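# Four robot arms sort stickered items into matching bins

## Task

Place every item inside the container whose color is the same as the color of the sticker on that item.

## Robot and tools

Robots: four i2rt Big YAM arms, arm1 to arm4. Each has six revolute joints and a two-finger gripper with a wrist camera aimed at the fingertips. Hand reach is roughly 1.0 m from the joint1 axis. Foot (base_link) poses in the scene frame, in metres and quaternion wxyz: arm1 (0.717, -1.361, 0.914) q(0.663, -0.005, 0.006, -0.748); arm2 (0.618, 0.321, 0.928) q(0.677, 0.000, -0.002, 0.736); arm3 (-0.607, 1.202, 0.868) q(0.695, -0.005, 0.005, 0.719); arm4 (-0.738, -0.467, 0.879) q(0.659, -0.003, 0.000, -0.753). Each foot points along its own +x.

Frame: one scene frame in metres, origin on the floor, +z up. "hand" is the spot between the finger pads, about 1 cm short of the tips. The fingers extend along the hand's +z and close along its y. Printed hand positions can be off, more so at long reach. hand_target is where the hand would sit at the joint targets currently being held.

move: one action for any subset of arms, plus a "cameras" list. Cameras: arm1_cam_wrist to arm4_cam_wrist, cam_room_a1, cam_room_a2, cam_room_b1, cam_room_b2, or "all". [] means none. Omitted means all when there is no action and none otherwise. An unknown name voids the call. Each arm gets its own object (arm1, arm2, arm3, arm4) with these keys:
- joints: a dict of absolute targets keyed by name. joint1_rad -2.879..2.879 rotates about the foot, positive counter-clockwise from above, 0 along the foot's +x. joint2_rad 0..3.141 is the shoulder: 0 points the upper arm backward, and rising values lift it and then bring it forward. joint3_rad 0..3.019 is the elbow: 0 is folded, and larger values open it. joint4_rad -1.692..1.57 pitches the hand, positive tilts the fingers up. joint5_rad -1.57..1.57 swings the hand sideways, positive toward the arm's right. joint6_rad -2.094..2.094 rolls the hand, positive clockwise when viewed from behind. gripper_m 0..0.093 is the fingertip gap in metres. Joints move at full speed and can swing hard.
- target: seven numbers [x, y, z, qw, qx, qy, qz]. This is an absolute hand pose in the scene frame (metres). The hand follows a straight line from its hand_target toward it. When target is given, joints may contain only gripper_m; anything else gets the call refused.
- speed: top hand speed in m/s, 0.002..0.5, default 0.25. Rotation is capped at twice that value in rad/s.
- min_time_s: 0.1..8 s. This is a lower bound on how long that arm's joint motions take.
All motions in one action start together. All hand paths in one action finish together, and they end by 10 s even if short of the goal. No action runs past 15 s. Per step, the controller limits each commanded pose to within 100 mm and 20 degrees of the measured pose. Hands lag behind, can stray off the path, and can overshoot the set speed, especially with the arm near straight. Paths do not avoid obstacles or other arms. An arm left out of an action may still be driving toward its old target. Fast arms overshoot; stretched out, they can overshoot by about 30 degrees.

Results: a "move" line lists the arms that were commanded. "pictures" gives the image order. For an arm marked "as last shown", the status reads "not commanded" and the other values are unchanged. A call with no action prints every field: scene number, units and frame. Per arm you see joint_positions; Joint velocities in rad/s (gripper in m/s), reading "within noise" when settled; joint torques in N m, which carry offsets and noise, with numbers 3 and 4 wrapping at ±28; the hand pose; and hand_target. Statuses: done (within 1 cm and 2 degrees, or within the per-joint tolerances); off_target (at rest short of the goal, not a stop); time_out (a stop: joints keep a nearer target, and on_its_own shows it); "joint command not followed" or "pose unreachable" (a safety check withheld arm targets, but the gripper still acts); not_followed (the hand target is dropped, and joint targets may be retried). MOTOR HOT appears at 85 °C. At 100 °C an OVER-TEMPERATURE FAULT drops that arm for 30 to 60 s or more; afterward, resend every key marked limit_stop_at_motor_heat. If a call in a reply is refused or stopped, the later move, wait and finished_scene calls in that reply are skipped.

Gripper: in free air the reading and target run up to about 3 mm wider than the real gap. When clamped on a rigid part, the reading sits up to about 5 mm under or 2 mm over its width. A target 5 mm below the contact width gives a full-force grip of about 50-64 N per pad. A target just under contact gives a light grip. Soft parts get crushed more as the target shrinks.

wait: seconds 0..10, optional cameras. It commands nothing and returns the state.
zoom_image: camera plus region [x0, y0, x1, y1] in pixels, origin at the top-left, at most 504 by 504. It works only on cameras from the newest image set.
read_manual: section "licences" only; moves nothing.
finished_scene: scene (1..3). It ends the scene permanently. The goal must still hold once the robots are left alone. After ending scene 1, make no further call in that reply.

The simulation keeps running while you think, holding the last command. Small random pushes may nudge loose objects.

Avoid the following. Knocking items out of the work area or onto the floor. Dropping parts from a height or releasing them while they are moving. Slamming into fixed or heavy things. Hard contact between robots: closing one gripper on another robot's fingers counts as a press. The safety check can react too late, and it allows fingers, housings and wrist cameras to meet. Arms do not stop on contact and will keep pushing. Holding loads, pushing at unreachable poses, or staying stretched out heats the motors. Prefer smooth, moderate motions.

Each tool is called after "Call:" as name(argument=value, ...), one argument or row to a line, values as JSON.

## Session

Call:
move(
  arm1={"joints":{"joint1_rad":1.69,"joint2_rad":0.6,"joint3_rad":1.4,"joint4_rad":-1.45,"joint5_rad":0,"joint6_rad":0},"min_time_s":2.5},
  arm2={"joints":{"joint1_rad":-1.65,"joint2_rad":0.636,"joint3_rad":1.41,"joint4_rad":-1.4,"joint5_rad":0,"joint6_rad":0},"min_time_s":2.5},
  arm3={"joints":{"joint1_rad":1.2,"joint2_rad":0.649,"joint3_rad":1.447,"joint4_rad":-1.45,"joint5_rad":0,"joint6_rad":0},"min_time_s":2.5},
  arm4={"joints":{"joint1_rad":-1.44,"joint2_rad":0.6,"joint3_rad":1.4,"joint4_rad":-1.45,"joint5_rad":0,"joint6_rad":0},"min_time_s":2.5},
  cameras=["arm1_cam_wrist","arm2_cam_wrist","arm3_cam_wrist","arm4_cam_wrist","cam_room_a1","cam_room_a2"],
)

Scene clock: 3.10 s.
Joint torques (N m): arm1=[-1.2 2.55 14.15 2.18 -0.01 -0.06] | arm2=[0.32 1.2 10.44 3.17 0.11 -0.09] | arm3=[1.9 2.02 12.25 1.21 0.13 -0.11] | arm4=[0.56 0.73 6.93 0.84 0.16 0.16]
Motor temperatures (°C): arm1=[20 23 27 23 21 21 21] | arm2=[23 24 26 22 22 20 23] | arm3=[24 23 24 23 24 23 23] | arm4=[22 21 24 22 24 21 24]
Heat: arm1: hottest joint3_rad 27 °C; arm2: hottest joint3_rad 26 °C; arm3: hottest joint1_rad 24 °C; arm4: hottest joint3_rad 24 °C.
move: arm1 done; arm2 done; arm3 done; arm4 done
Joint velocities: within noise
arm1.joint_positions: joint1_rad=+1.683 joint2_rad=+0.610 joint3_rad=+1.346 joint4_rad=-1.469 joint5_rad=+0.001 joint6_rad=+0.008 gripper_m=+0.09397
arm1.joint_status: all done
arm1.hand: x=+0.9428 y=-1.3645 z=+1.4039 quat_wxyz=(-0.399, -0.008, -0.917, +0.000)
arm1.hand_target: x=+0.9365 y=-1.3629 z=+1.4351 quat_wxyz=(-0.437, -0.001, -0.899, -0.001)
arm1.hand_status: not commanded
arm2.joint_positions: joint1_rad=-1.645 joint2_rad=+0.629 joint3_rad=+1.395 joint4_rad=-1.420 joint5_rad=-0.003 joint6_rad=+0.015 gripper_m=+0.09397
arm2.joint_status: all done
arm2.hand: x=+0.8448 y=+0.3214 z=+1.4505 quat_wxyz=(-0.443, -0.002, -0.897, -0.008)
arm2.hand_target: x=+0.8486 y=+0.3197 z=+1.4603 quat_wxyz=(-0.456, +0.002, -0.890, -0.003)
arm2.hand_status: not commanded
arm3.joint_positions: joint1_rad=+1.189 joint2_rad=+0.640 joint3_rad=+1.395 joint4_rad=-1.443 joint5_rad=-0.003 joint6_rad=+0.007 gripper_m=+0.09397
arm3.joint_status: all done
arm3.hand: x=-0.8225 y=+1.2871 z=+1.3817 quat_wxyz=(-0.065, +0.891, -0.161, -0.420)
arm3.hand_target: x=-0.8199 y=+1.2844 z=+1.4026 quat_wxyz=(-0.068, +0.884, -0.153, -0.435)
arm3.hand_status: not commanded
arm4.joint_positions: joint1_rad=-1.437 joint2_rad=+0.614 joint3_rad=+1.402 joint4_rad=-1.438 joint5_rad=-0.003 joint6_rad=-0.014 gripper_m=+0.09397
arm4.joint_status: all done
arm4.hand: x=-0.9538 y=-0.4651 z=+1.4052 quat_wxyz=(+0.000, -0.895, -0.006, +0.447)
arm4.hand_target: x=-0.9469 y=-0.4639 z=+1.4043 quat_wxyz=(-0.001, -0.895, +0.002, +0.446)
arm4.hand_status: not commanded
Images, in order (width x height): arm1_cam_wrist 672x504, arm2_cam_wrist 672x504, arm3_cam_wrist 672x504, arm4_cam_wrist 672x504, cam_room_a1 672x504, cam_room_a2 672x504.

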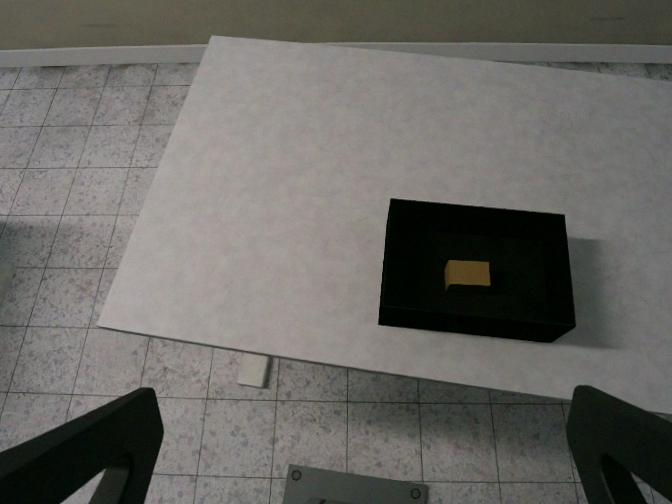

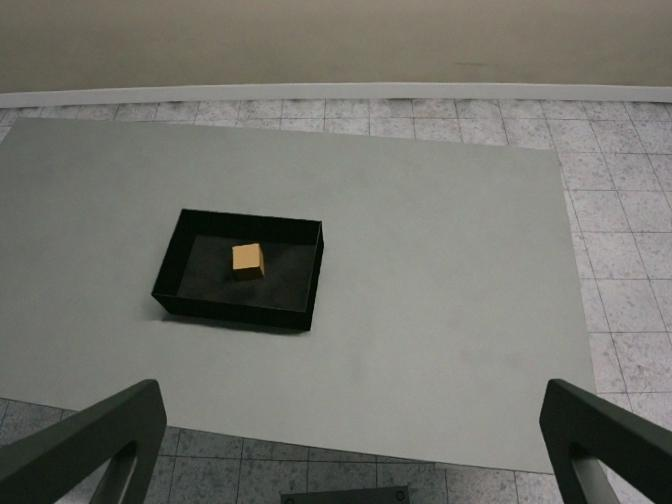

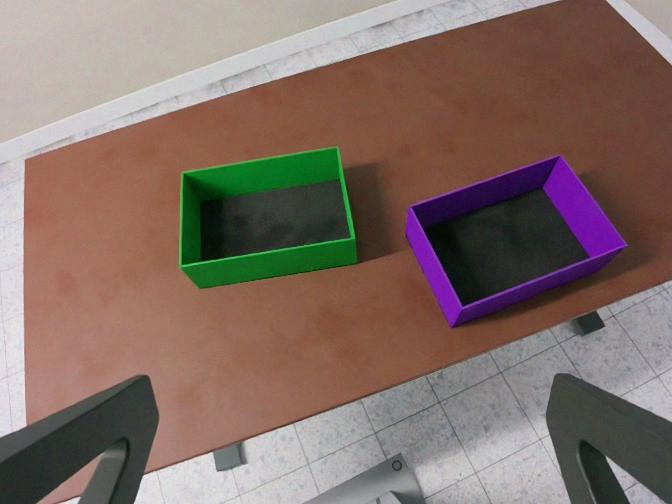

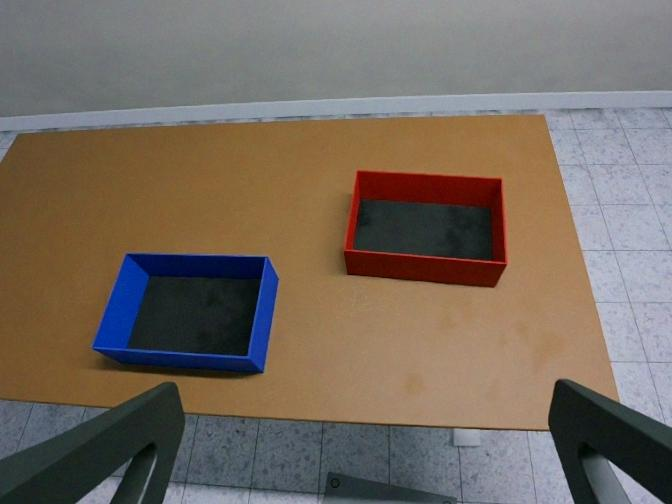

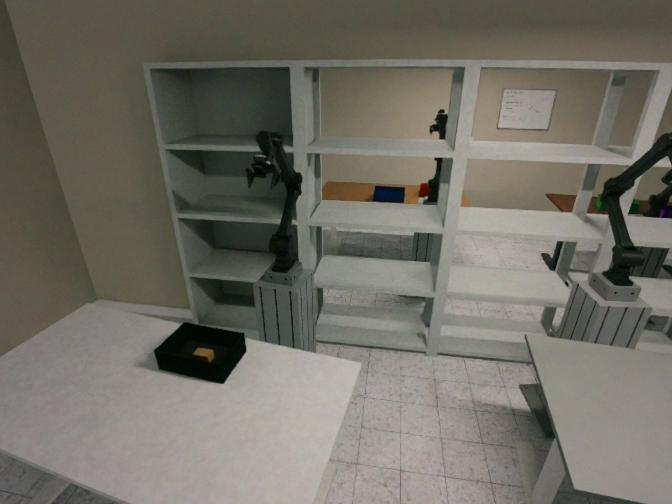

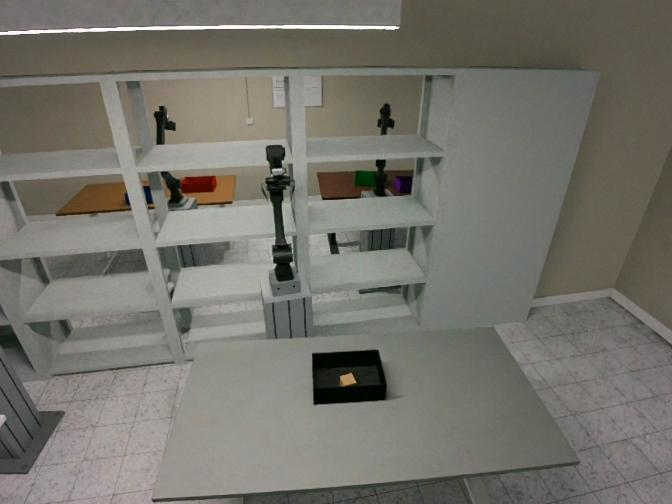

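Call:
zoom_image(
  camera="cam_room_a1",
  region=[140, 310, 260, 400],
)

Call:
zoom_image(
  camera="cam_room_a2",
  region=[300, 340, 400, 415],
)

Call:
zoom_image(
  camera="arm1_cam_wrist",
  region=[420, 230, 540, 320],
)

Call:
zoom_image(
  camera="arm2_cam_wrist",
  region=[190, 220, 310, 310],
)

Scaled by 4.200.

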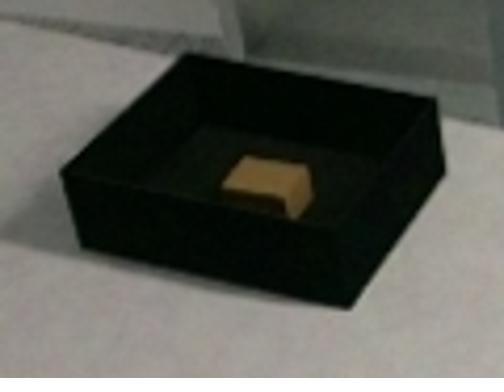

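Scaled by 5.040.

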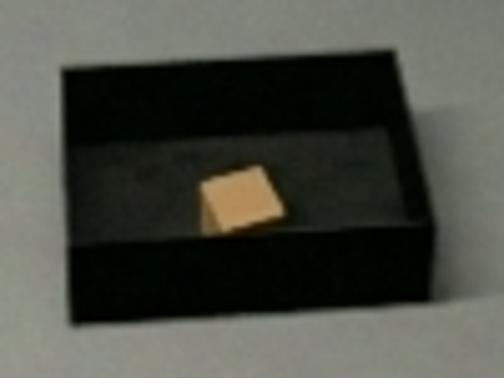

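Scaled by 4.200.

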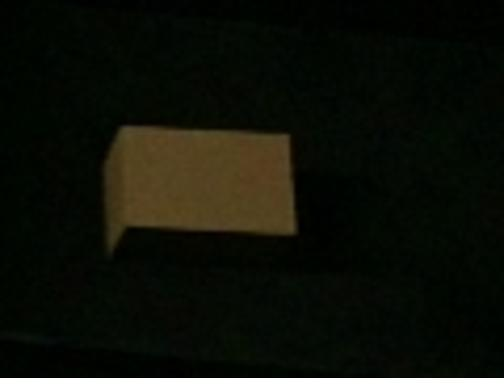

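Scaled by 4.200.

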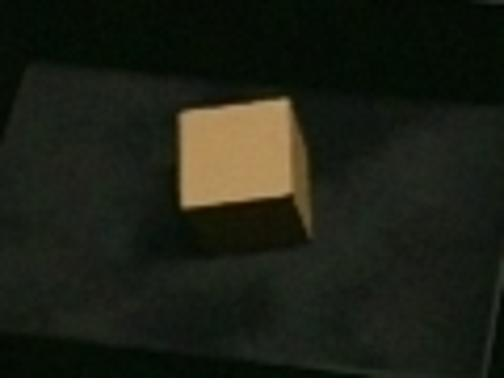

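Call:
move(
  arm1={"target":[1.207,-1.573,0.86,0.2588,0.0169,0.9658,-0.0045],"speed":0.3},
  arm2={"target":[1.22,0.548,0.905,0.2741,-0.1005,0.956,0.0288],"speed":0.3},
  arm3={"joints":{"joint1_rad":-2.24,"joint2_rad":0.6,"joint3_rad":1.39,"joint4_rad":-0.9},"min_time_s":4},
  arm4={"joints":{"joint1_rad":1.17,"joint2_rad":0.632,"joint3_rad":1.44,"joint4_rad":-0.9},"min_time_s":4},
  cameras=["arm1_cam_wrist","arm2_cam_wrist"],
)

Scene clock: 51.03 s.
Joint torques (N m): arm1=[-2.61 -11.28 9.77 1.65 -0.04 -0.04] | arm2=[1.26 -18.61 12.22 2.19 -0.09 0.11] | arm3=[0.5 1.14 7.38 2.65 0.04 -0.11] | arm4=[0.73 2.37 9.98 2.21 0.17 0.16]
Motor temperatures (°C): arm1=[20 23 34 23 21 21 21] | arm2=[23 24 29 23 22 20 23] | arm3=[24 23 27 23 24 23 23] | arm4=[22 21 27 22 24 21 24]
Heat: arm1: hottest joint3_rad 34 °C; arm2: hottest joint3_rad 29 °C; arm3: hottest joint3_rad 27 °C; arm4: hottest joint3_rad 27 °C.
move: arm1 off_target; arm2 off_target; arm3 done; arm4 done
Joint velocities: within noise
arm1.joint_positions: joint1_rad=+1.222 joint2_rad=+1.846 joint3_rad=+0.872 joint4_rad=-0.154 joint5_rad=-0.222 joint6_rad=-0.381 gripper_m=+0.09397
arm1.joint_status: not commanded
arm1.hand: x=+1.1876 y=-1.5572 z=+0.8464 quat_wxyz=(-0.236, -0.019, -0.972, -0.009)
arm1.hand_target: x=+1.2060 y=-1.5726 z=+0.8607 quat_wxyz=(-0.259, -0.017, -0.966, +0.005)
arm1.hand_status: off_target (0.029 m and 3.2 deg from the pose sent, 0.640 m and 17.1 deg at the start)
arm2.joint_positions: joint1_rad=-1.276 joint2_rad=+1.973 joint3_rad=+1.179 joint4_rad=-0.273 joint5_rad=+0.099 joint6_rad=+0.147 gripper_m=+0.09397
arm2.joint_status: not commanded
arm2.hand: x=+1.2001 y=+0.5337 z=+0.8933 quat_wxyz=(-0.254, +0.099, -0.962, -0.020)
arm2.hand_target: x=+1.2188 y=+0.5477 z=+0.9057 quat_wxyz=(-0.274, +0.101, -0.956, -0.029)
arm2.hand_status: off_target (0.027 m and 2.6 deg from the pose sent, 0.700 m and 23.8 deg at the start)
arm3.joint_positions: joint1_rad=-2.229 joint2_rad=+0.609 joint3_rad=+1.395 joint4_rad=-0.918 joint5_rad=+0.000 joint6_rad=+0.007 gripper_m=+0.09399
arm3.joint_status: all done
arm3.hand: x=-0.3922 y=+1.0556 z=+1.5103 quat_wxyz=(-0.630, -0.229, -0.713, +0.205)
arm3.hand_target: x=-0.3961 y=+1.0549 z=+1.5143 quat_wxyz=(-0.636, -0.228, -0.706, +0.213)
arm3.hand_status: not commanded
arm4.joint_positions: joint1_rad=+1.167 joint2_rad=+0.619 joint3_rad=+1.402 joint4_rad=-0.921 joint5_rad=-0.002 joint6_rad=-0.013 gripper_m=+0.09398
arm4.joint_status: all done
arm4.hand: x=-0.5036 y=-0.6024 z=+1.5194 quat_wxyz=(-0.631, -0.193, -0.730, +0.179)
arm4.hand_target: x=-0.5051 y=-0.6008 z=+1.5409 quat_wxyz=(-0.649, -0.193, -0.714, +0.179)
arm4.hand_status: not commanded
Images, in order (width x height): arm1_cam_wrist 672x504, arm2_cam_wrist 672x504.

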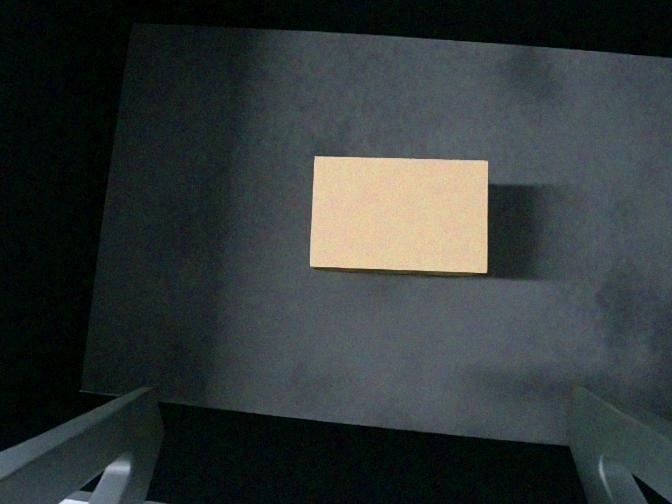

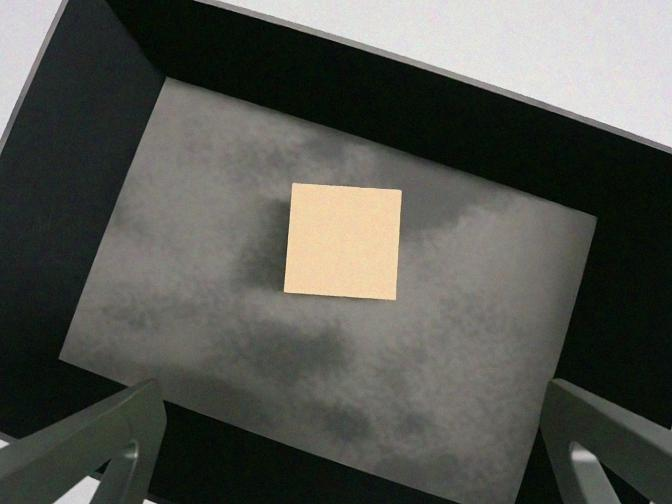

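Call:
move(
  arm1={"target":[1.242,-1.591,0.82,0.2587,0.0337,0.9653,-0.009],"speed":0.15},
  arm2={"target":[1.248,0.559,0.827,0.2749,-0.0687,0.9588,0.0197],"speed":0.15},
  cameras=["arm1_cam_wrist","arm2_cam_wrist"],
)

Scene clock: 68.73 s.
Joint torques (N m): arm1=[-1.85 -12.81 9.98 1.69 -0.03 0.11] | arm2=[1.44 -19.78 11.3 2.48 0.29 0.21] | arm3=[0.5 1.08 7.39 2.65 0.05 -0.11] | arm4=[0.91 2.9 9.96 2.21 0.15 0.18]
Motor temperatures (°C): arm1=[20 24 33 23 21 21 21] | arm2=[23 25 32 23 22 20 23] | arm3=[24 23 27 23 24 23 23] | arm4=[22 21 30 22 24 21 24]
Heat: arm1: hottest joint3_rad 33 °C; arm2: hottest joint3_rad 32 °C; arm3: hottest joint3_rad 27 °C; arm4: hottest joint3_rad 30 °C.
move: arm1 off_target; arm2 off_target
Joint velocities: within noise
arm1.joint_positions: joint1_rad=+1.222 joint2_rad=+1.991 joint3_rad=+0.982 joint4_rad=-0.105 joint5_rad=-0.204 joint6_rad=-0.360 gripper_m=+0.09397
arm1.joint_status: not commanded
arm1.hand: x=+1.2215 y=-1.5780 z=+0.8113 quat_wxyz=(-0.238, -0.030, -0.971, -0.001)
arm1.hand_target: x=+1.2410 y=-1.5906 z=+0.8207 quat_wxyz=(-0.259, -0.034, -0.965, +0.009)
arm1.hand_status: off_target (0.026 m and 2.7 deg from the pose sent, 0.069 m and 3.8 deg at the start)
arm2.joint_positions: joint1_rad=-1.268 joint2_rad=+2.169 joint3_rad=+1.283 joint4_rad=-0.184 joint5_rad=+0.131 joint6_rad=+0.201 gripper_m=+0.09397
arm2.joint_status: not commanded
arm2.hand: x=+1.2296 y=+0.5456 z=+0.8229 quat_wxyz=(-0.256, +0.074, -0.964, -0.012)
arm2.hand_target: x=+1.2469 y=+0.5587 z=+0.8277 quat_wxyz=(-0.275, +0.069, -0.959, -0.020)
arm2.hand_status: off_target (0.023 m and 2.5 deg from the pose sent, 0.086 m and 4.3 deg at the start)
arm3, arm4: as last shown
Images, in order (width x height): arm1_cam_wrist 672x504, arm2_cam_wrist 672x504.

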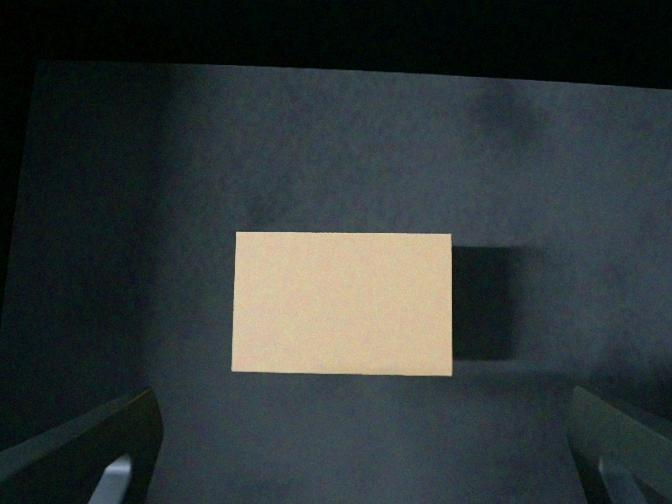

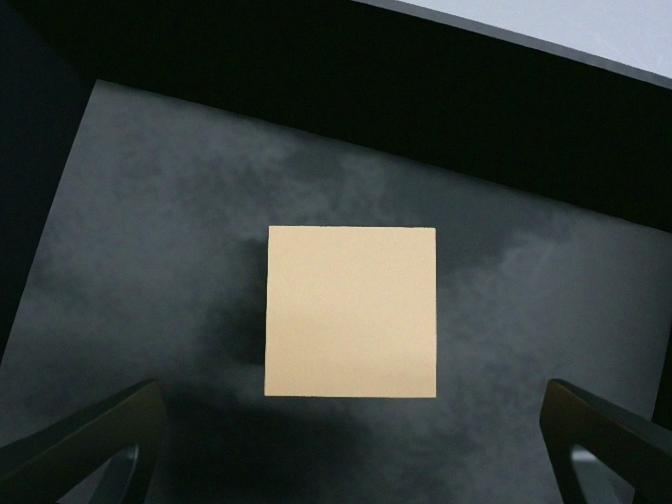

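Call:
move(
  arm1={"target":[1.268,-1.588,0.769,0.2587,0.0337,0.9653,-0.009],"speed":0.1},
  arm2={"target":[1.2725,0.564,0.774,0.2749,-0.0687,0.9588,0.0197],"speed":0.1},
  cameras=["arm1_cam_wrist","arm2_cam_wrist"],
)

Scene clock: 77.17 s.
Joint torques (N m): arm1=[-0.62 -13.04 9.22 1.73 0 0.11] | arm2=[0.73 -20.37 11.02 2.47 0.1 0.13] | arm3=[0.62 1.03 7.36 2.62 0.04 -0.12] | arm4=[0.85 2.73 10.03 2.3 0.12 0.16]
Motor temperatures (°C): arm1=[20 24 32 23 21 21 21] | arm2=[23 25 31 23 22 20 23] | arm3=[24 23 27 23 24 23 23] | arm4=[22 21 31 22 24 21 24]
Heat: arm1: hottest joint3_rad 32 °C; arm2: hottest joint3_rad 31 °C; arm3: hottest joint3_rad 27 °C; arm4: hottest joint3_rad 31 °C.
move: arm1 off_target; arm2 off_target
Joint velocities: within noise
arm1.joint_positions: joint1_rad=+1.239 joint2_rad=+2.138 joint3_rad=+1.066 joint4_rad=-0.030 joint5_rad=-0.190 joint6_rad=-0.334 gripper_m=+0.09397
arm1.joint_status: not commanded
arm1.hand: x=+1.2470 y=-1.5832 z=+0.7644 quat_wxyz=(-0.241, -0.036, -0.970, +0.002)
arm1.hand_target: x=+1.2674 y=-1.5877 z=+0.7698 quat_wxyz=(-0.259, -0.034, -0.965, +0.009)
arm1.hand_status: off_target (0.022 m and 2.2 deg from the pose sent, 0.064 m and 2.7 deg at the start)
arm2.joint_positions: joint1_rad=-1.268 joint2_rad=+2.309 joint3_rad=+1.390 joint4_rad=-0.141 joint5_rad=+0.131 joint6_rad=+0.201 gripper_m=+0.09397
arm2.joint_status: not commanded
arm2.hand: x=+1.2556 y=+0.5563 z=+0.7761 quat_wxyz=(-0.260, +0.073, -0.963, -0.014)
arm2.hand_target: x=+1.2716 y=+0.5637 z=+0.7746 quat_wxyz=(-0.275, +0.069, -0.959, -0.020)
arm2.hand_status: off_target (0.019 m and 1.9 deg from the pose sent, 0.068 m and 2.5 deg at the start)
arm3, arm4: as last shown
Images, in order (width x height): arm1_cam_wrist 672x504, arm2_cam_wrist 672x504.

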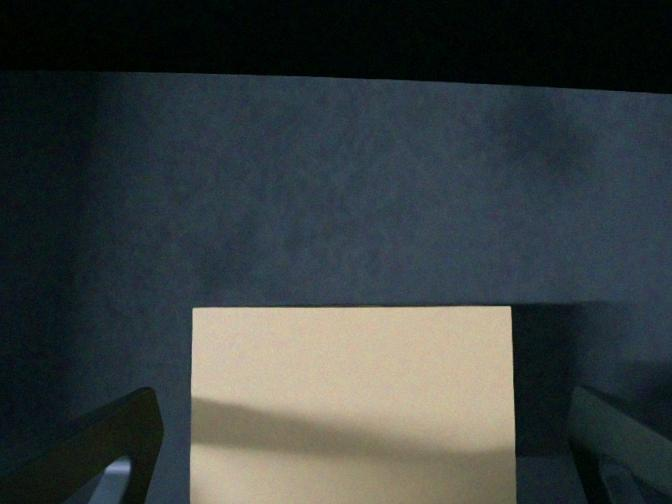

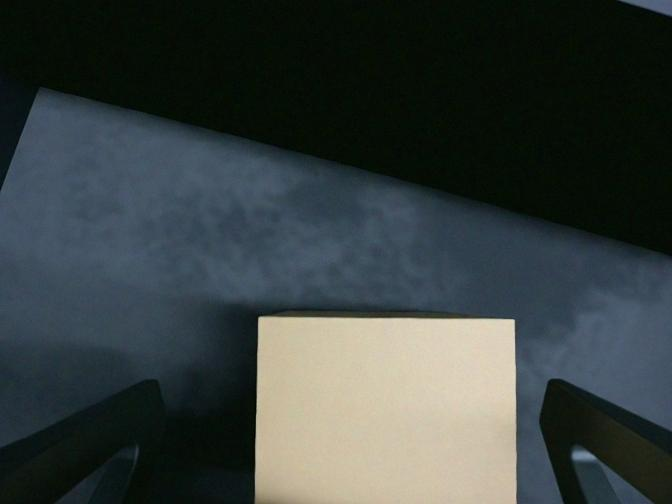

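Call:
move(
  arm1={"target":[1.272,-1.589,0.757,0.2587,0.0337,0.9653,-0.009],"speed":0.1},
  arm2={"target":[1.275,0.556,0.764,0.2749,-0.0687,0.9588,0.0197],"speed":0.1},
  cameras=["arm1_cam_wrist","arm2_cam_wrist"],
)

Call:
move(
  arm1={"joints":{"gripper_m":0.05}},
  arm2={"joints":{"gripper_m":0.036}},
  cameras=["arm1_cam_wrist","arm2_cam_wrist"],
)

Scene clock: 84.00 s.
Joint torques (N m): arm1=[-1.38 -14.15 8.7 1.59 -0.05 0.14] | arm2=[-0.03 -19.66 11.11 2.5 -0.09 0.03] | arm3=[0.56 0.97 7.38 2.62 0.05 -0.11] | arm4=[0.79 2.9 10.04 2.21 0.19 0.16]
Motor temperatures (°C): arm1=[20 24 32 23 21 21 21] | arm2=[23 25 31 23 22 20 23] | arm3=[24 23 27 24 24 23 23] | arm4=[22 21 31 22 24 21 24]
Heat: arm1: hottest joint3_rad 32 °C; arm2: hottest joint3_rad 31 °C; arm3: hottest joint3_rad 27 °C; arm4: hottest joint3_rad 31 °C.
move: arm1 off_target; arm2 off_target
Joint velocities: within noise
arm1.joint_positions: joint1_rad=+1.239 joint2_rad=+2.172 joint3_rad=+1.086 joint4_rad=-0.014 joint5_rad=-0.189 joint6_rad=-0.332 gripper_m=+0.09397
arm1.joint_status: not commanded
arm1.hand: x=+1.2513 y=-1.5855 z=+0.7532 quat_wxyz=(-0.242, -0.037, -0.970, +0.003)
arm1.hand_target: x=+1.2714 y=-1.5887 z=+0.7577 quat_wxyz=(-0.259, -0.034, -0.965, +0.009)
arm1.hand_status: off_target (0.021 m and 2.1 deg from the pose sent, 0.027 m and 2.2 deg at the start)
arm2.joint_positions: joint1_rad=-1.271 joint2_rad=+2.321 joint3_rad=+1.390 joint4_rad=-0.123 joint5_rad=+0.128 joint6_rad=+0.201 gripper_m=+0.09397
arm2.joint_status: not commanded
arm2.hand: x=+1.2568 y=+0.5551 z=+0.7705 quat_wxyz=(-0.263, +0.072, -0.962, -0.016)
arm2.hand_target: x=+1.2740 y=+0.5556 z=+0.7647 quat_wxyz=(-0.275, +0.069, -0.959, -0.020)
arm2.hand_status: off_target (0.019 m and 1.5 deg from the pose sent, 0.023 m and 1.9 deg at the start)
arm3, arm4: as last shown
Images, in order (width x height): arm1_cam_wrist 672x504, arm2_cam_wrist 672x504.

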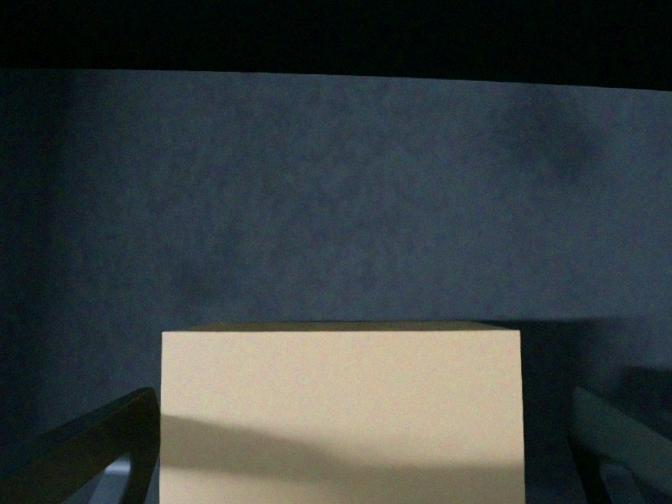

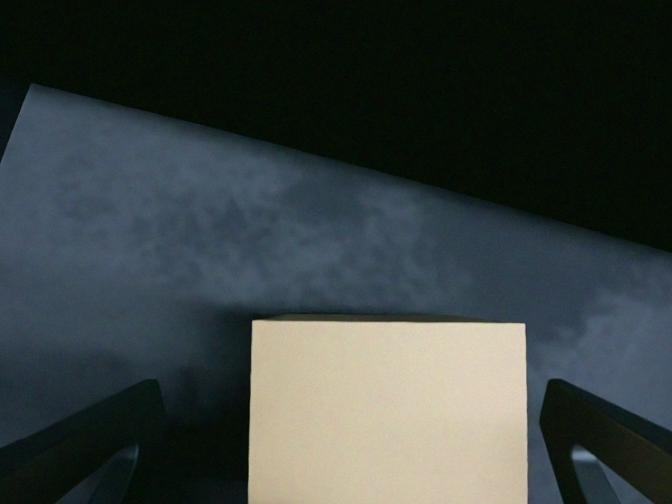

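Scene clock: 84.63 s.
Joint torques (N m): arm1=[-1.03 -13.16 8.95 1.73 -0.04 0.16] | arm2=[0.03 -19.72 11.04 2.43 -0.01 0.02] | arm3=[0.62 1.2 7.38 2.65 0.04 -0.12] | arm4=[1.08 2.67 10.07 2.22 0.16 0.17]
Motor temperatures (°C): arm1=[20 24 32 23 21 21 21] | arm2=[23 25 31 23 22 20 23] | arm3=[24 23 27 24 24 23 23] | arm4=[22 21 31 22 24 21 24]
Heat: arm1: hottest joint3_rad 32 °C; arm2: hottest joint3_rad 31 °C; arm3: hottest joint3_rad 27 °C; arm4: hottest joint3_rad 31 °C.
move: arm1 off_target; arm2 off_target
Joint velocities: within noise
arm1.joint_positions: joint1_rad=+1.239 joint2_rad=+2.172 joint3_rad=+1.086 joint4_rad=-0.014 joint5_rad=-0.188 joint6_rad=-0.332 gripper_m=+0.06891
arm1.joint_status: gripper_m off_target (ended at +0.06894, target +0.05000)
arm1.hand: x=+1.2515 y=-1.5856 z=+0.7533 quat_wxyz=(-0.242, -0.037, -0.970, +0.003)
arm1.hand_target: x=+1.2714 y=-1.5885 z=+0.7577 quat_wxyz=(-0.259, -0.034, -0.965, +0.009)
arm1.hand_status: not commanded
arm2.joint_positions: joint1_rad=-1.271 joint2_rad=+2.321 joint3_rad=+1.390 joint4_rad=-0.122 joint5_rad=+0.127 joint6_rad=+0.201 gripper_m=+0.05328
arm2.joint_status: gripper_m off_target (ended at +0.05331, target +0.03600)
arm2.hand: x=+1.2572 y=+0.5550 z=+0.7707 quat_wxyz=(-0.264, +0.072, -0.962, -0.017)
arm2.hand_target: x=+1.2739 y=+0.5555 z=+0.7647 quat_wxyz=(-0.275, +0.069, -0.959, -0.020)
arm2.hand_status: not commanded
arm3, arm4: as last shown
Images, in order (width x height): arm1_cam_wrist 672x504, arm2_cam_wrist 672x504.

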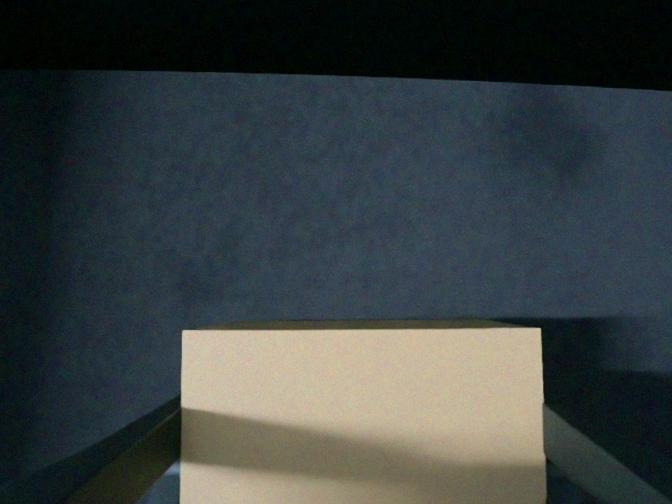

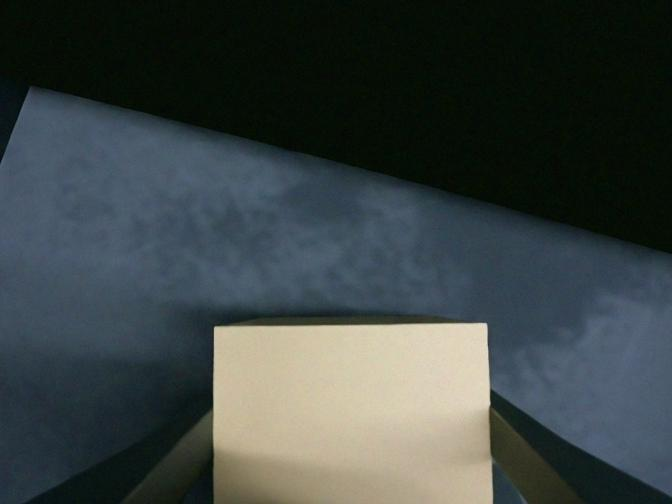

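Call:
move(
  arm1={"target":[1.255,-1.588,0.90,0.2587,0.0337,0.9653,-0.009],"speed":0.2},
  arm2={"target":[1.26,0.556,0.91,0.2749,-0.0687,0.9588,0.0197],"speed":0.2},
)

Call:
move(
  arm1={"joints":{"joint2_rad":0.8,"joint3_rad":1.4,"joint4_rad":0.0,"joint5_rad":0,"joint6_rad":0},"min_time_s":2.5},
  arm2={"joints":{"joint2_rad":0.8,"joint3_rad":1.4,"joint4_rad":0.0,"joint5_rad":0,"joint6_rad":0},"min_time_s":2.5},
  cameras=["cam_room_a1","cam_room_a2"],
)

Scene clock: 94.47 s.
Joint torques (N m): arm1=[-2.32 -13.63 8.31 0.75 -0.17 0.03] | arm2=[0.67 -21.66 8.54 1.36 0.22 0.11] | arm3=[0.56 1.14 7.39 2.66 0.03 -0.12] | arm4=[1.08 2.61 9.95 2.09 0.18 0.16]
Motor temperatures (°C): arm1=[20 25 32 23 21 21 21] | arm2=[23 26 31 23 22 20 23] | arm3=[24 23 27 24 24 23 23] | arm4=[22 21 32 22 24 21 24]
Heat: arm1: hottest joint3_rad 32 °C; arm2: hottest joint3_rad 31 °C; arm3: hottest joint3_rad 27 °C; arm4: hottest joint3_rad 32 °C.
move: arm1 done; arm2 done
Joint velocities: within noise
arm1.joint_positions: joint1_rad=+1.239 joint2_rad=+1.859 joint3_rad=+1.074 joint4_rad=-0.282 joint5_rad=-0.192 joint6_rad=-0.332 gripper_m=+0.06891
arm1.joint_status: not commanded
arm1.hand: x=+1.2554 y=-1.5861 z=+0.8946 quat_wxyz=(-0.257, -0.035, -0.966, +0.008)
arm1.hand_target: x=+1.2550 y=-1.5879 z=+0.8999 quat_wxyz=(-0.259, -0.034, -0.965, +0.009)
arm1.hand_status: done (0.006 m and 0.3 deg from the pose sent, 0.147 m and 2.1 deg at the start)
arm2.joint_positions: joint1_rad=-1.271 joint2_rad=+2.059 joint3_rad=+1.387 joint4_rad=-0.333 joint5_rad=+0.127 joint6_rad=+0.201 gripper_m=+0.05328
arm2.joint_status: not commanded
arm2.hand: x=+1.2665 y=+0.5584 z=+0.9168 quat_wxyz=(-0.285, +0.070, -0.956, -0.023)
arm2.hand_target: x=+1.2601 y=+0.5561 z=+0.9101 quat_wxyz=(-0.275, +0.069, -0.959, -0.020)
arm2.hand_status: done (0.010 m and 1.3 deg from the pose sent, 0.139 m and 1.4 deg at the start)
arm3, arm4: as last shown
pictures: none

Scene clock: 97.70 s.
Joint torques (N m): arm1=[-2.26 1.49 13.42 1.91 0.1 0.12] | arm2=[0.79 -2.08 12.12 2.59 -0.18 -0.07] | arm3=[0.38 1.14 7.38 2.65 0.05 -0.12] | arm4=[1.14 2.55 9.98 2.03 0.17 0.14]
Motor temperatures (°C): arm1=[20 25 32 23 21 21 22] | arm2=[23 26 31 23 22 20 23] | arm3=[24 23 27 24 24 23 23] | arm4=[22 21 32 22 24 21 24]
Heat: arm1: hottest joint3_rad 32 °C; arm2: hottest joint3_rad 31 °C; arm3: hottest joint3_rad 27 °C; arm4: hottest joint3_rad 32 °C.
move: arm1 done; arm2 done
Joint velocities: within noise
arm1.joint_positions: joint1_rad=+1.239 joint2_rad=+0.796 joint3_rad=+1.362 joint4_rad=-0.012 joint5_rad=-0.002 joint6_rad=-0.008 gripper_m=+0.06891
arm1.joint_status: all done
arm1.hand: x=+1.0346 y=-1.5112 z=+1.6924 quat_wxyz=(-0.847, -0.106, -0.482, +0.199)
arm1.hand_target: x=+1.0231 y=-1.5073 z=+1.7141 quat_wxyz=(-0.858, -0.105, -0.461, +0.200)
arm1.hand_status: not commanded
arm2.joint_positions: joint1_rad=-1.271 joint2_rad=+0.796 joint3_rad=+1.376 joint4_rad=-0.014 joint5_rad=+0.004 joint6_rad=+0.015 gripper_m=+0.05328
arm2.joint_status: all done
arm2.hand: x=+0.9271 y=+0.4424 z=+1.7198 quat_wxyz=(-0.860, +0.085, -0.473, -0.173)
arm2.hand_target: x=+0.9197 y=+0.4404 z=+1.7341 quat_wxyz=(-0.869, +0.088, -0.457, -0.170)
arm2.hand_status: not commanded
arm3, arm4: as last shown
Images, in order (width x height): cam_room_a1 672x504, cam_room_a2 672x504.

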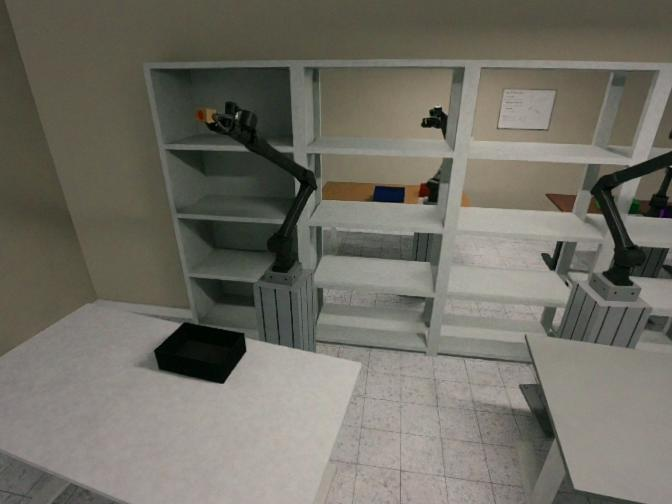

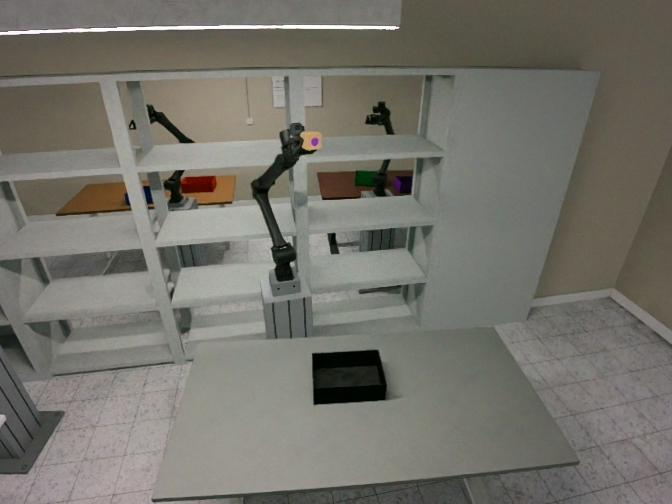

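Call:
zoom_image(
  camera="cam_room_a1",
  region=[180, 90, 240, 135],
)

Call:
zoom_image(
  camera="cam_room_a2",
  region=[285, 120, 345, 165],
)

Scaled by 8.400.

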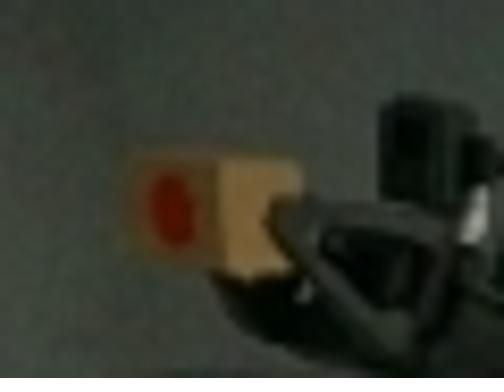

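Scaled by 8.400.

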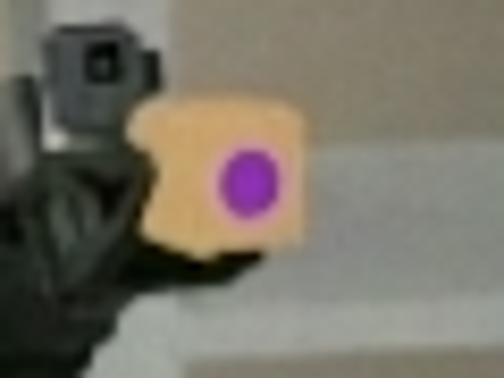

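Call:
move(
  arm1={"joints":{"joint1_rad":-2.0,"joint2_rad":0.9,"joint3_rad":0.95,"joint4_rad":-1.12,"joint5_rad":0,"joint6_rad":0},"min_time_s":4.5},
  arm2={"joints":{"joint1_rad":0.868,"joint2_rad":0.98,"joint3_rad":1.03,"joint4_rad":-1.09,"joint5_rad":0,"joint6_rad":0},"min_time_s":4},
)

Call:
move(
  arm1={"target":[0.0,-0.92,1.115,0.0702,-0.9297,0.2621,0.2491],"speed":0.2},
  arm2={"target":[0.0,0.76,1.11,0.0763,-0.922,0.2952,0.2385],"speed":0.2},
)

Call:
move(
  arm1={"target":[0.0,-0.92,1.045,0.0702,-0.9297,0.2621,0.2491],"speed":0.08},
  arm2={"target":[0.0,0.76,1.024,0.0763,-0.922,0.2952,0.2385],"speed":0.08},
  cameras=["arm3_cam_wrist","arm4_cam_wrist"],
)

Call:
zoom_image(
  camera="arm3_cam_wrist",
  region=[280, 240, 440, 400],
)

Call:
zoom_image(
  camera="arm4_cam_wrist",
  region=[320, 240, 480, 400],
)

Scene clock: 122.90 s.
Joint torques (N m): arm1=[-2.08 -0.62 11.86 0.87 0 0.07] | arm2=[0.73 -5.6 10.81 1.33 -0.09 -0.07] | arm3=[0.62 1.2 7.39 2.67 0.05 -0.11] | arm4=[1.55 2.49 10.07 2.13 0.15 0.17]
Motor temperatures (°C): arm1=[20 24 35 23 21 21 22] | arm2=[23 25 33 23 22 20 24] | arm3=[24 23 27 24 24 23 23] | arm4=[22 21 34 22 24 21 24]
Heat: arm1: hottest joint3_rad 35 °C; arm2: hottest joint3_rad 33 °C; arm3: hottest joint3_rad 27 °C; arm4: hottest joint3_rad 34 °C.
move: arm1 done; arm2 done
Joint velocities: within noise
arm1.joint_positions: joint1_rad=-1.997 joint2_rad=+0.892 joint3_rad=+0.945 joint4_rad=-1.112 joint5_rad=+0.000 joint6_rad=-0.007 gripper_m=+0.06893
arm1.joint_status: all done
arm1.hand: x=+0.4317 y=-1.1842 z=+1.1907 quat_wxyz=(+0.068, -0.930, +0.258, +0.251)
arm1.hand_target: x=+0.4317 y=-1.1831 z=+1.1900 quat_wxyz=(+0.066, -0.930, +0.263, +0.246)
arm1.hand_status: not commanded
arm2.joint_positions: joint1_rad=+0.869 joint2_rad=+0.967 joint3_rad=+1.038 joint4_rad=-1.078 joint5_rad=+0.001 joint6_rad=+0.014 gripper_m=+0.05329
arm2.joint_status: all done
arm2.hand: x=+0.3110 y=+0.5383 z=+1.2265 quat_wxyz=(-0.085, +0.913, -0.298, -0.265)
arm2.hand_target: x=+0.3126 y=+0.5371 z=+1.2163 quat_wxyz=(-0.082, +0.919, -0.293, -0.250)
arm2.hand_status: not commanded
arm3, arm4: as last shown
pictures: none

Scene clock: 126.57 s.
Joint torques (N m): arm1=[-1.61 -21.13 17.39 0.62 0.11 0.07] | arm2=[0.5 -21.54 16.81 1.14 -0.2 -0.05] | arm3=[0.62 1.14 7.43 2.65 0.05 -0.12] | arm4=[0.85 2.96 10.03 2.13 0.17 0.15]
Motor temperatures (°C): arm1=[20 24 35 23 21 21 22] | arm2=[23 25 34 23 22 20 24] | arm3=[24 23 27 24 24 23 23] | arm4=[22 21 34 22 24 21 24]
Heat: arm1: hottest joint3_rad 35 °C; arm2: hottest joint3_rad 34 °C; arm3: hottest joint3_rad 27 °C; arm4: hottest joint3_rad 34 °C.
move: arm1 off_target; arm2 off_target
Joint velocities: within noise
arm1.joint_positions: joint1_rad=-1.997 joint2_rad=+2.382 joint3_rad=+2.501 joint4_rad=-1.227 joint5_rad=+0.004 joint6_rad=-0.007 gripper_m=+0.06893
arm1.joint_status: not commanded
arm1.hand: x=+0.0091 y=-0.9266 z=+1.0918 quat_wxyz=(+0.064, -0.936, +0.260, +0.228)
arm1.hand_target: x=+0.0015 y=-0.9208 z=+1.1151 quat_wxyz=(+0.070, -0.929, +0.262, +0.250)
arm1.hand_status: off_target (0.026 m and 2.7 deg from the pose sent, 0.512 m and 0.5 deg at the start)
arm2.joint_positions: joint1_rad=+0.869 joint2_rad=+2.024 joint3_rad=+1.884 joint4_rad=-0.953 joint5_rad=+0.001 joint6_rad=+0.014 gripper_m=+0.05329
arm2.joint_status: not commanded
arm2.hand: x=+0.0141 y=+0.7498 z=+1.0961 quat_wxyz=(-0.073, +0.924, -0.301, -0.225)
arm2.hand_target: x=+0.0010 y=+0.7592 z=+1.1101 quat_wxyz=(-0.077, +0.922, -0.295, -0.239)
arm2.hand_status: off_target (0.022 m and 1.7 deg from the pose sent, 0.399 m and 3.3 deg at the start)
arm3.joint_positions: joint1_rad=-2.229 joint2_rad=+0.609 joint3_rad=+1.395 joint4_rad=-0.918 joint5_rad=+0.000 joint6_rad=+0.007 gripper_m=+0.09399
arm3.joint_status: not commanded
arm3.hand: x=-0.3922 y=+1.0556 z=+1.5103 quat_wxyz=(-0.630, -0.229, -0.713, +0.205)
arm3.hand_target: x=-0.3961 y=+1.0549 z=+1.5143 quat_wxyz=(-0.636, -0.228, -0.706, +0.213)
arm3.hand_status: not commanded
arm4.joint_positions: joint1_rad=+1.167 joint2_rad=+0.619 joint3_rad=+1.402 joint4_rad=-0.921 joint5_rad=-0.002 joint6_rad=-0.013 gripper_m=+0.09398
arm4.joint_status: not commanded
arm4.hand: x=-0.5036 y=-0.6024 z=+1.5194 quat_wxyz=(-0.631, -0.193, -0.730, +0.179)
arm4.hand_target: x=-0.5051 y=-0.6008 z=+1.5409 quat_wxyz=(-0.649, -0.193, -0.714, +0.179)
arm4.hand_status: not commanded
pictures: none

Scene clock: 128.30 s.
Joint torques (N m): arm1=[-2.2 -23.53 11.6 1.74 0.06 0.07] | arm2=[0.62 -21.6 10.52 2.55 -0.19 -0.04] | arm3=[0.67 0.91 7.39 2.66 0.04 -0.12] | arm4=[1.26 2.78 9.85 2.14 0.15 0.18]
Motor temperatures (°C): arm1=[20 24 35 23 21 21 22] | arm2=[23 25 34 23 22 20 24] | arm3=[24 23 27 24 24 23 23] | arm4=[22 21 34 22 24 21 24]
Heat: arm1: hottest joint3_rad 35 °C; arm2: hottest joint3_rad 34 °C; arm3: hottest joint3_rad 27 °C; arm4: hottest joint3_rad 34 °C.
move: arm1 off_target; arm2 off_target
Joint velocities: within noise
arm1.joint_positions: joint1_rad=-1.997 joint2_rad=+2.382 joint3_rad=+2.339 joint4_rad=-1.053 joint5_rad=+0.004 joint6_rad=-0.007 gripper_m=+0.06893
arm1.joint_status: not commanded
arm1.hand: x=+0.0038 y=-0.9238 z=+1.0315 quat_wxyz=(+0.065, -0.935, +0.260, +0.234)
arm1.hand_target: x=+0.0003 y=-0.9201 z=+1.0451 quat_wxyz=(+0.070, -0.930, +0.262, +0.249)
arm1.hand_status: off_target (0.015 m and 2.0 deg from the pose sent, 0.048 m and 2.7 deg at the start)
arm2.joint_positions: joint1_rad=+0.869 joint2_rad=+2.073 joint3_rad=+1.814 joint4_rad=-0.792 joint5_rad=+0.001 joint6_rad=+0.014 gripper_m=+0.05329
arm2.joint_status: not commanded
arm2.hand: x=+0.0018 y=+0.7587 z=+1.0449 quat_wxyz=(-0.079, +0.919, -0.300, -0.245)
arm2.hand_target: x=+0.0005 y=+0.7595 z=+1.0242 quat_wxyz=(-0.076, +0.922, -0.295, -0.238)
arm2.hand_status: off_target (0.021 m and 1.0 deg from the pose sent, 0.074 m and 1.8 deg at the start)
arm3, arm4: as last shown
Images, in order (width x height): arm3_cam_wrist 672x504, arm4_cam_wrist 672x504.

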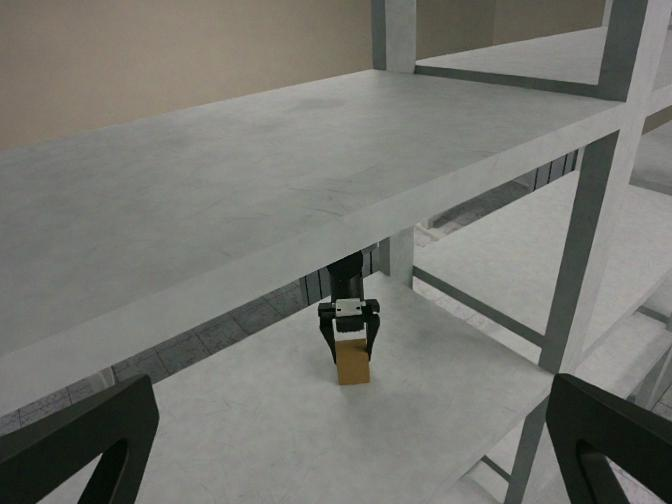

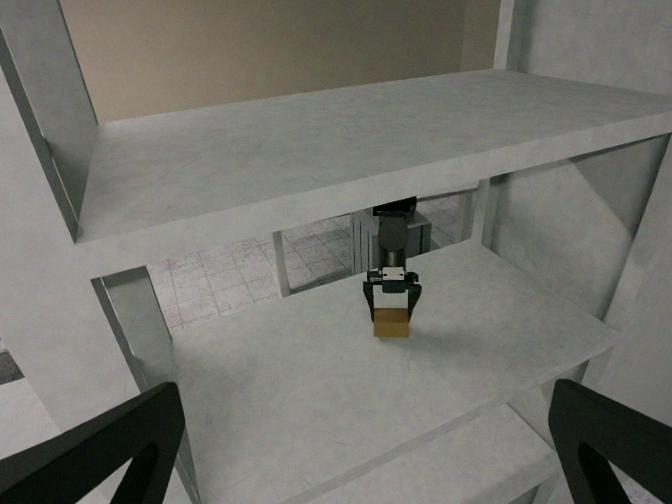

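Scaled by 3.150.

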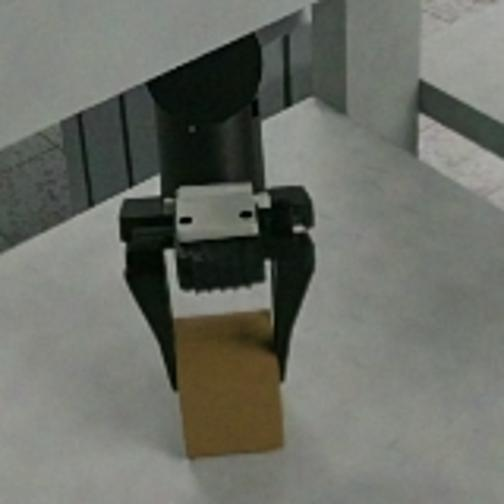

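Scaled by 3.150.

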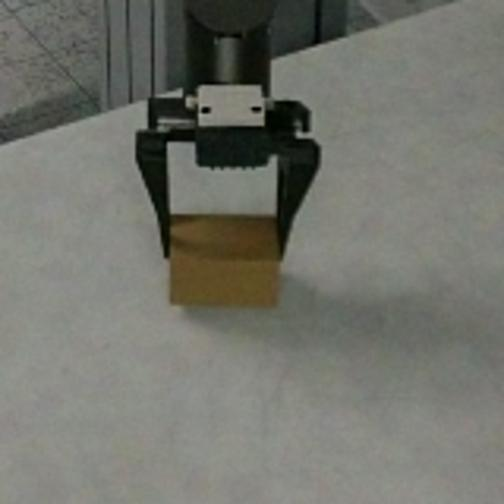

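Call:
move(
  arm1={"target":[0.0,-0.92,1.03,0.0702,-0.9297,0.2621,0.2491],"speed":0.06},
  arm2={"target":[0.0,0.76,1.01,0.0763,-0.922,0.2952,0.2385],"speed":0.06},
  cameras=["arm3_cam_wrist","arm4_cam_wrist"],
)

Call:
zoom_image(
  camera="arm3_cam_wrist",
  region=[280, 240, 440, 400],
)

Call:
zoom_image(
  camera="arm4_cam_wrist",
  region=[320, 240, 480, 400],
)

Scene clock: 133.50 s.
Joint torques (N m): arm1=[-1.61 -22.59 10.59 1.73 0.1 0.1] | arm2=[0.62 -20.84 9.95 2.58 -0.18 -0.04] | arm3=[0.5 0.91 7.39 2.66 0.04 -0.11] | arm4=[0.73 2.67 10.04 2.13 0.18 0.15]
Motor temperatures (°C): arm1=[20 25 35 23 21 21 22] | arm2=[23 25 33 23 22 20 24] | arm3=[24 23 27 24 24 23 23] | arm4=[22 21 34 22 24 21 24]
Heat: arm1: hottest joint3_rad 35 °C; arm2: hottest joint3_rad 33 °C; arm3: hottest joint3_rad 27 °C; arm4: hottest joint3_rad 34 °C.
move: arm1 done; arm2 off_target
Joint velocities: within noise
arm1.joint_positions: joint1_rad=-1.997 joint2_rad=+2.382 joint3_rad=+2.317 joint4_rad=-1.015 joint5_rad=+0.004 joint6_rad=-0.007 gripper_m=+0.06893
arm1.joint_status: not commanded
arm1.hand: x=+0.0013 y=-0.9222 z=+1.0247 quat_wxyz=(+0.068, -0.933, +0.260, +0.241)
arm1.hand_target: x=+0.0001 y=-0.9199 z=+1.0301 quat_wxyz=(+0.070, -0.930, +0.262, +0.249)
arm1.hand_status: done (0.006 m and 1.1 deg from the pose sent, 0.006 m and 2.0 deg at the start)
arm2.joint_positions: joint1_rad=+0.869 joint2_rad=+2.074 joint3_rad=+1.800 joint4_rad=-0.762 joint5_rad=+0.001 joint6_rad=+0.014 gripper_m=+0.05329
arm2.joint_status: not commanded
arm2.hand: x=+0.0000 y=+0.7600 z=+1.0411 quat_wxyz=(-0.081, +0.917, -0.299, -0.252)
arm2.hand_target: x=+0.0010 y=+0.7592 z=+1.0105 quat_wxyz=(-0.076, +0.922, -0.295, -0.238)
arm2.hand_status: off_target (0.031 m and 1.8 deg from the pose sent, 0.035 m and 1.0 deg at the start)
arm3, arm4: as last shown
Images, in order (width x height): arm3_cam_wrist 672x504, arm4_cam_wrist 672x504.

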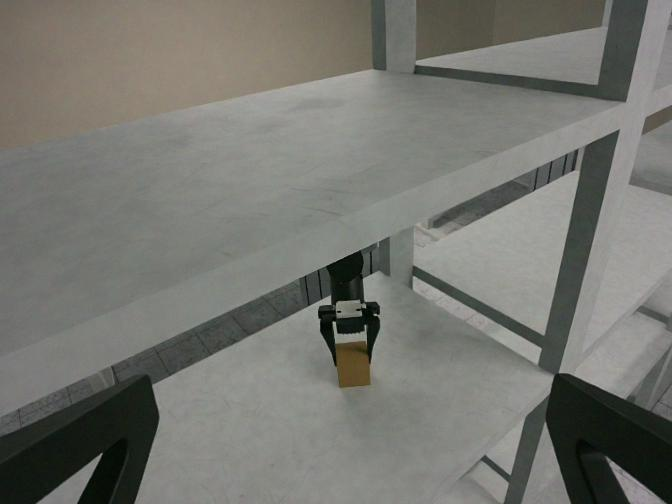

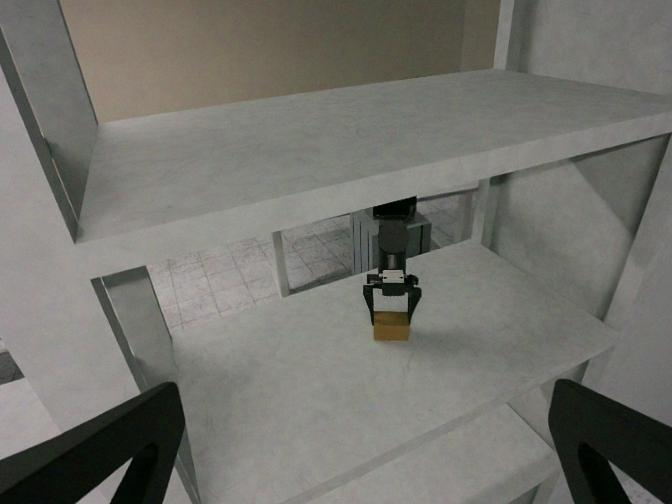

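Scaled by 3.150.

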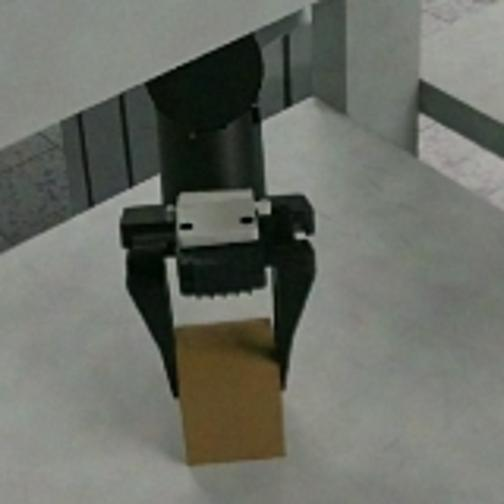

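Scaled by 3.150.

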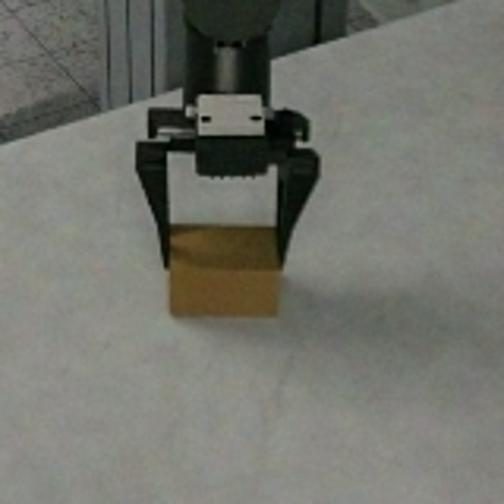

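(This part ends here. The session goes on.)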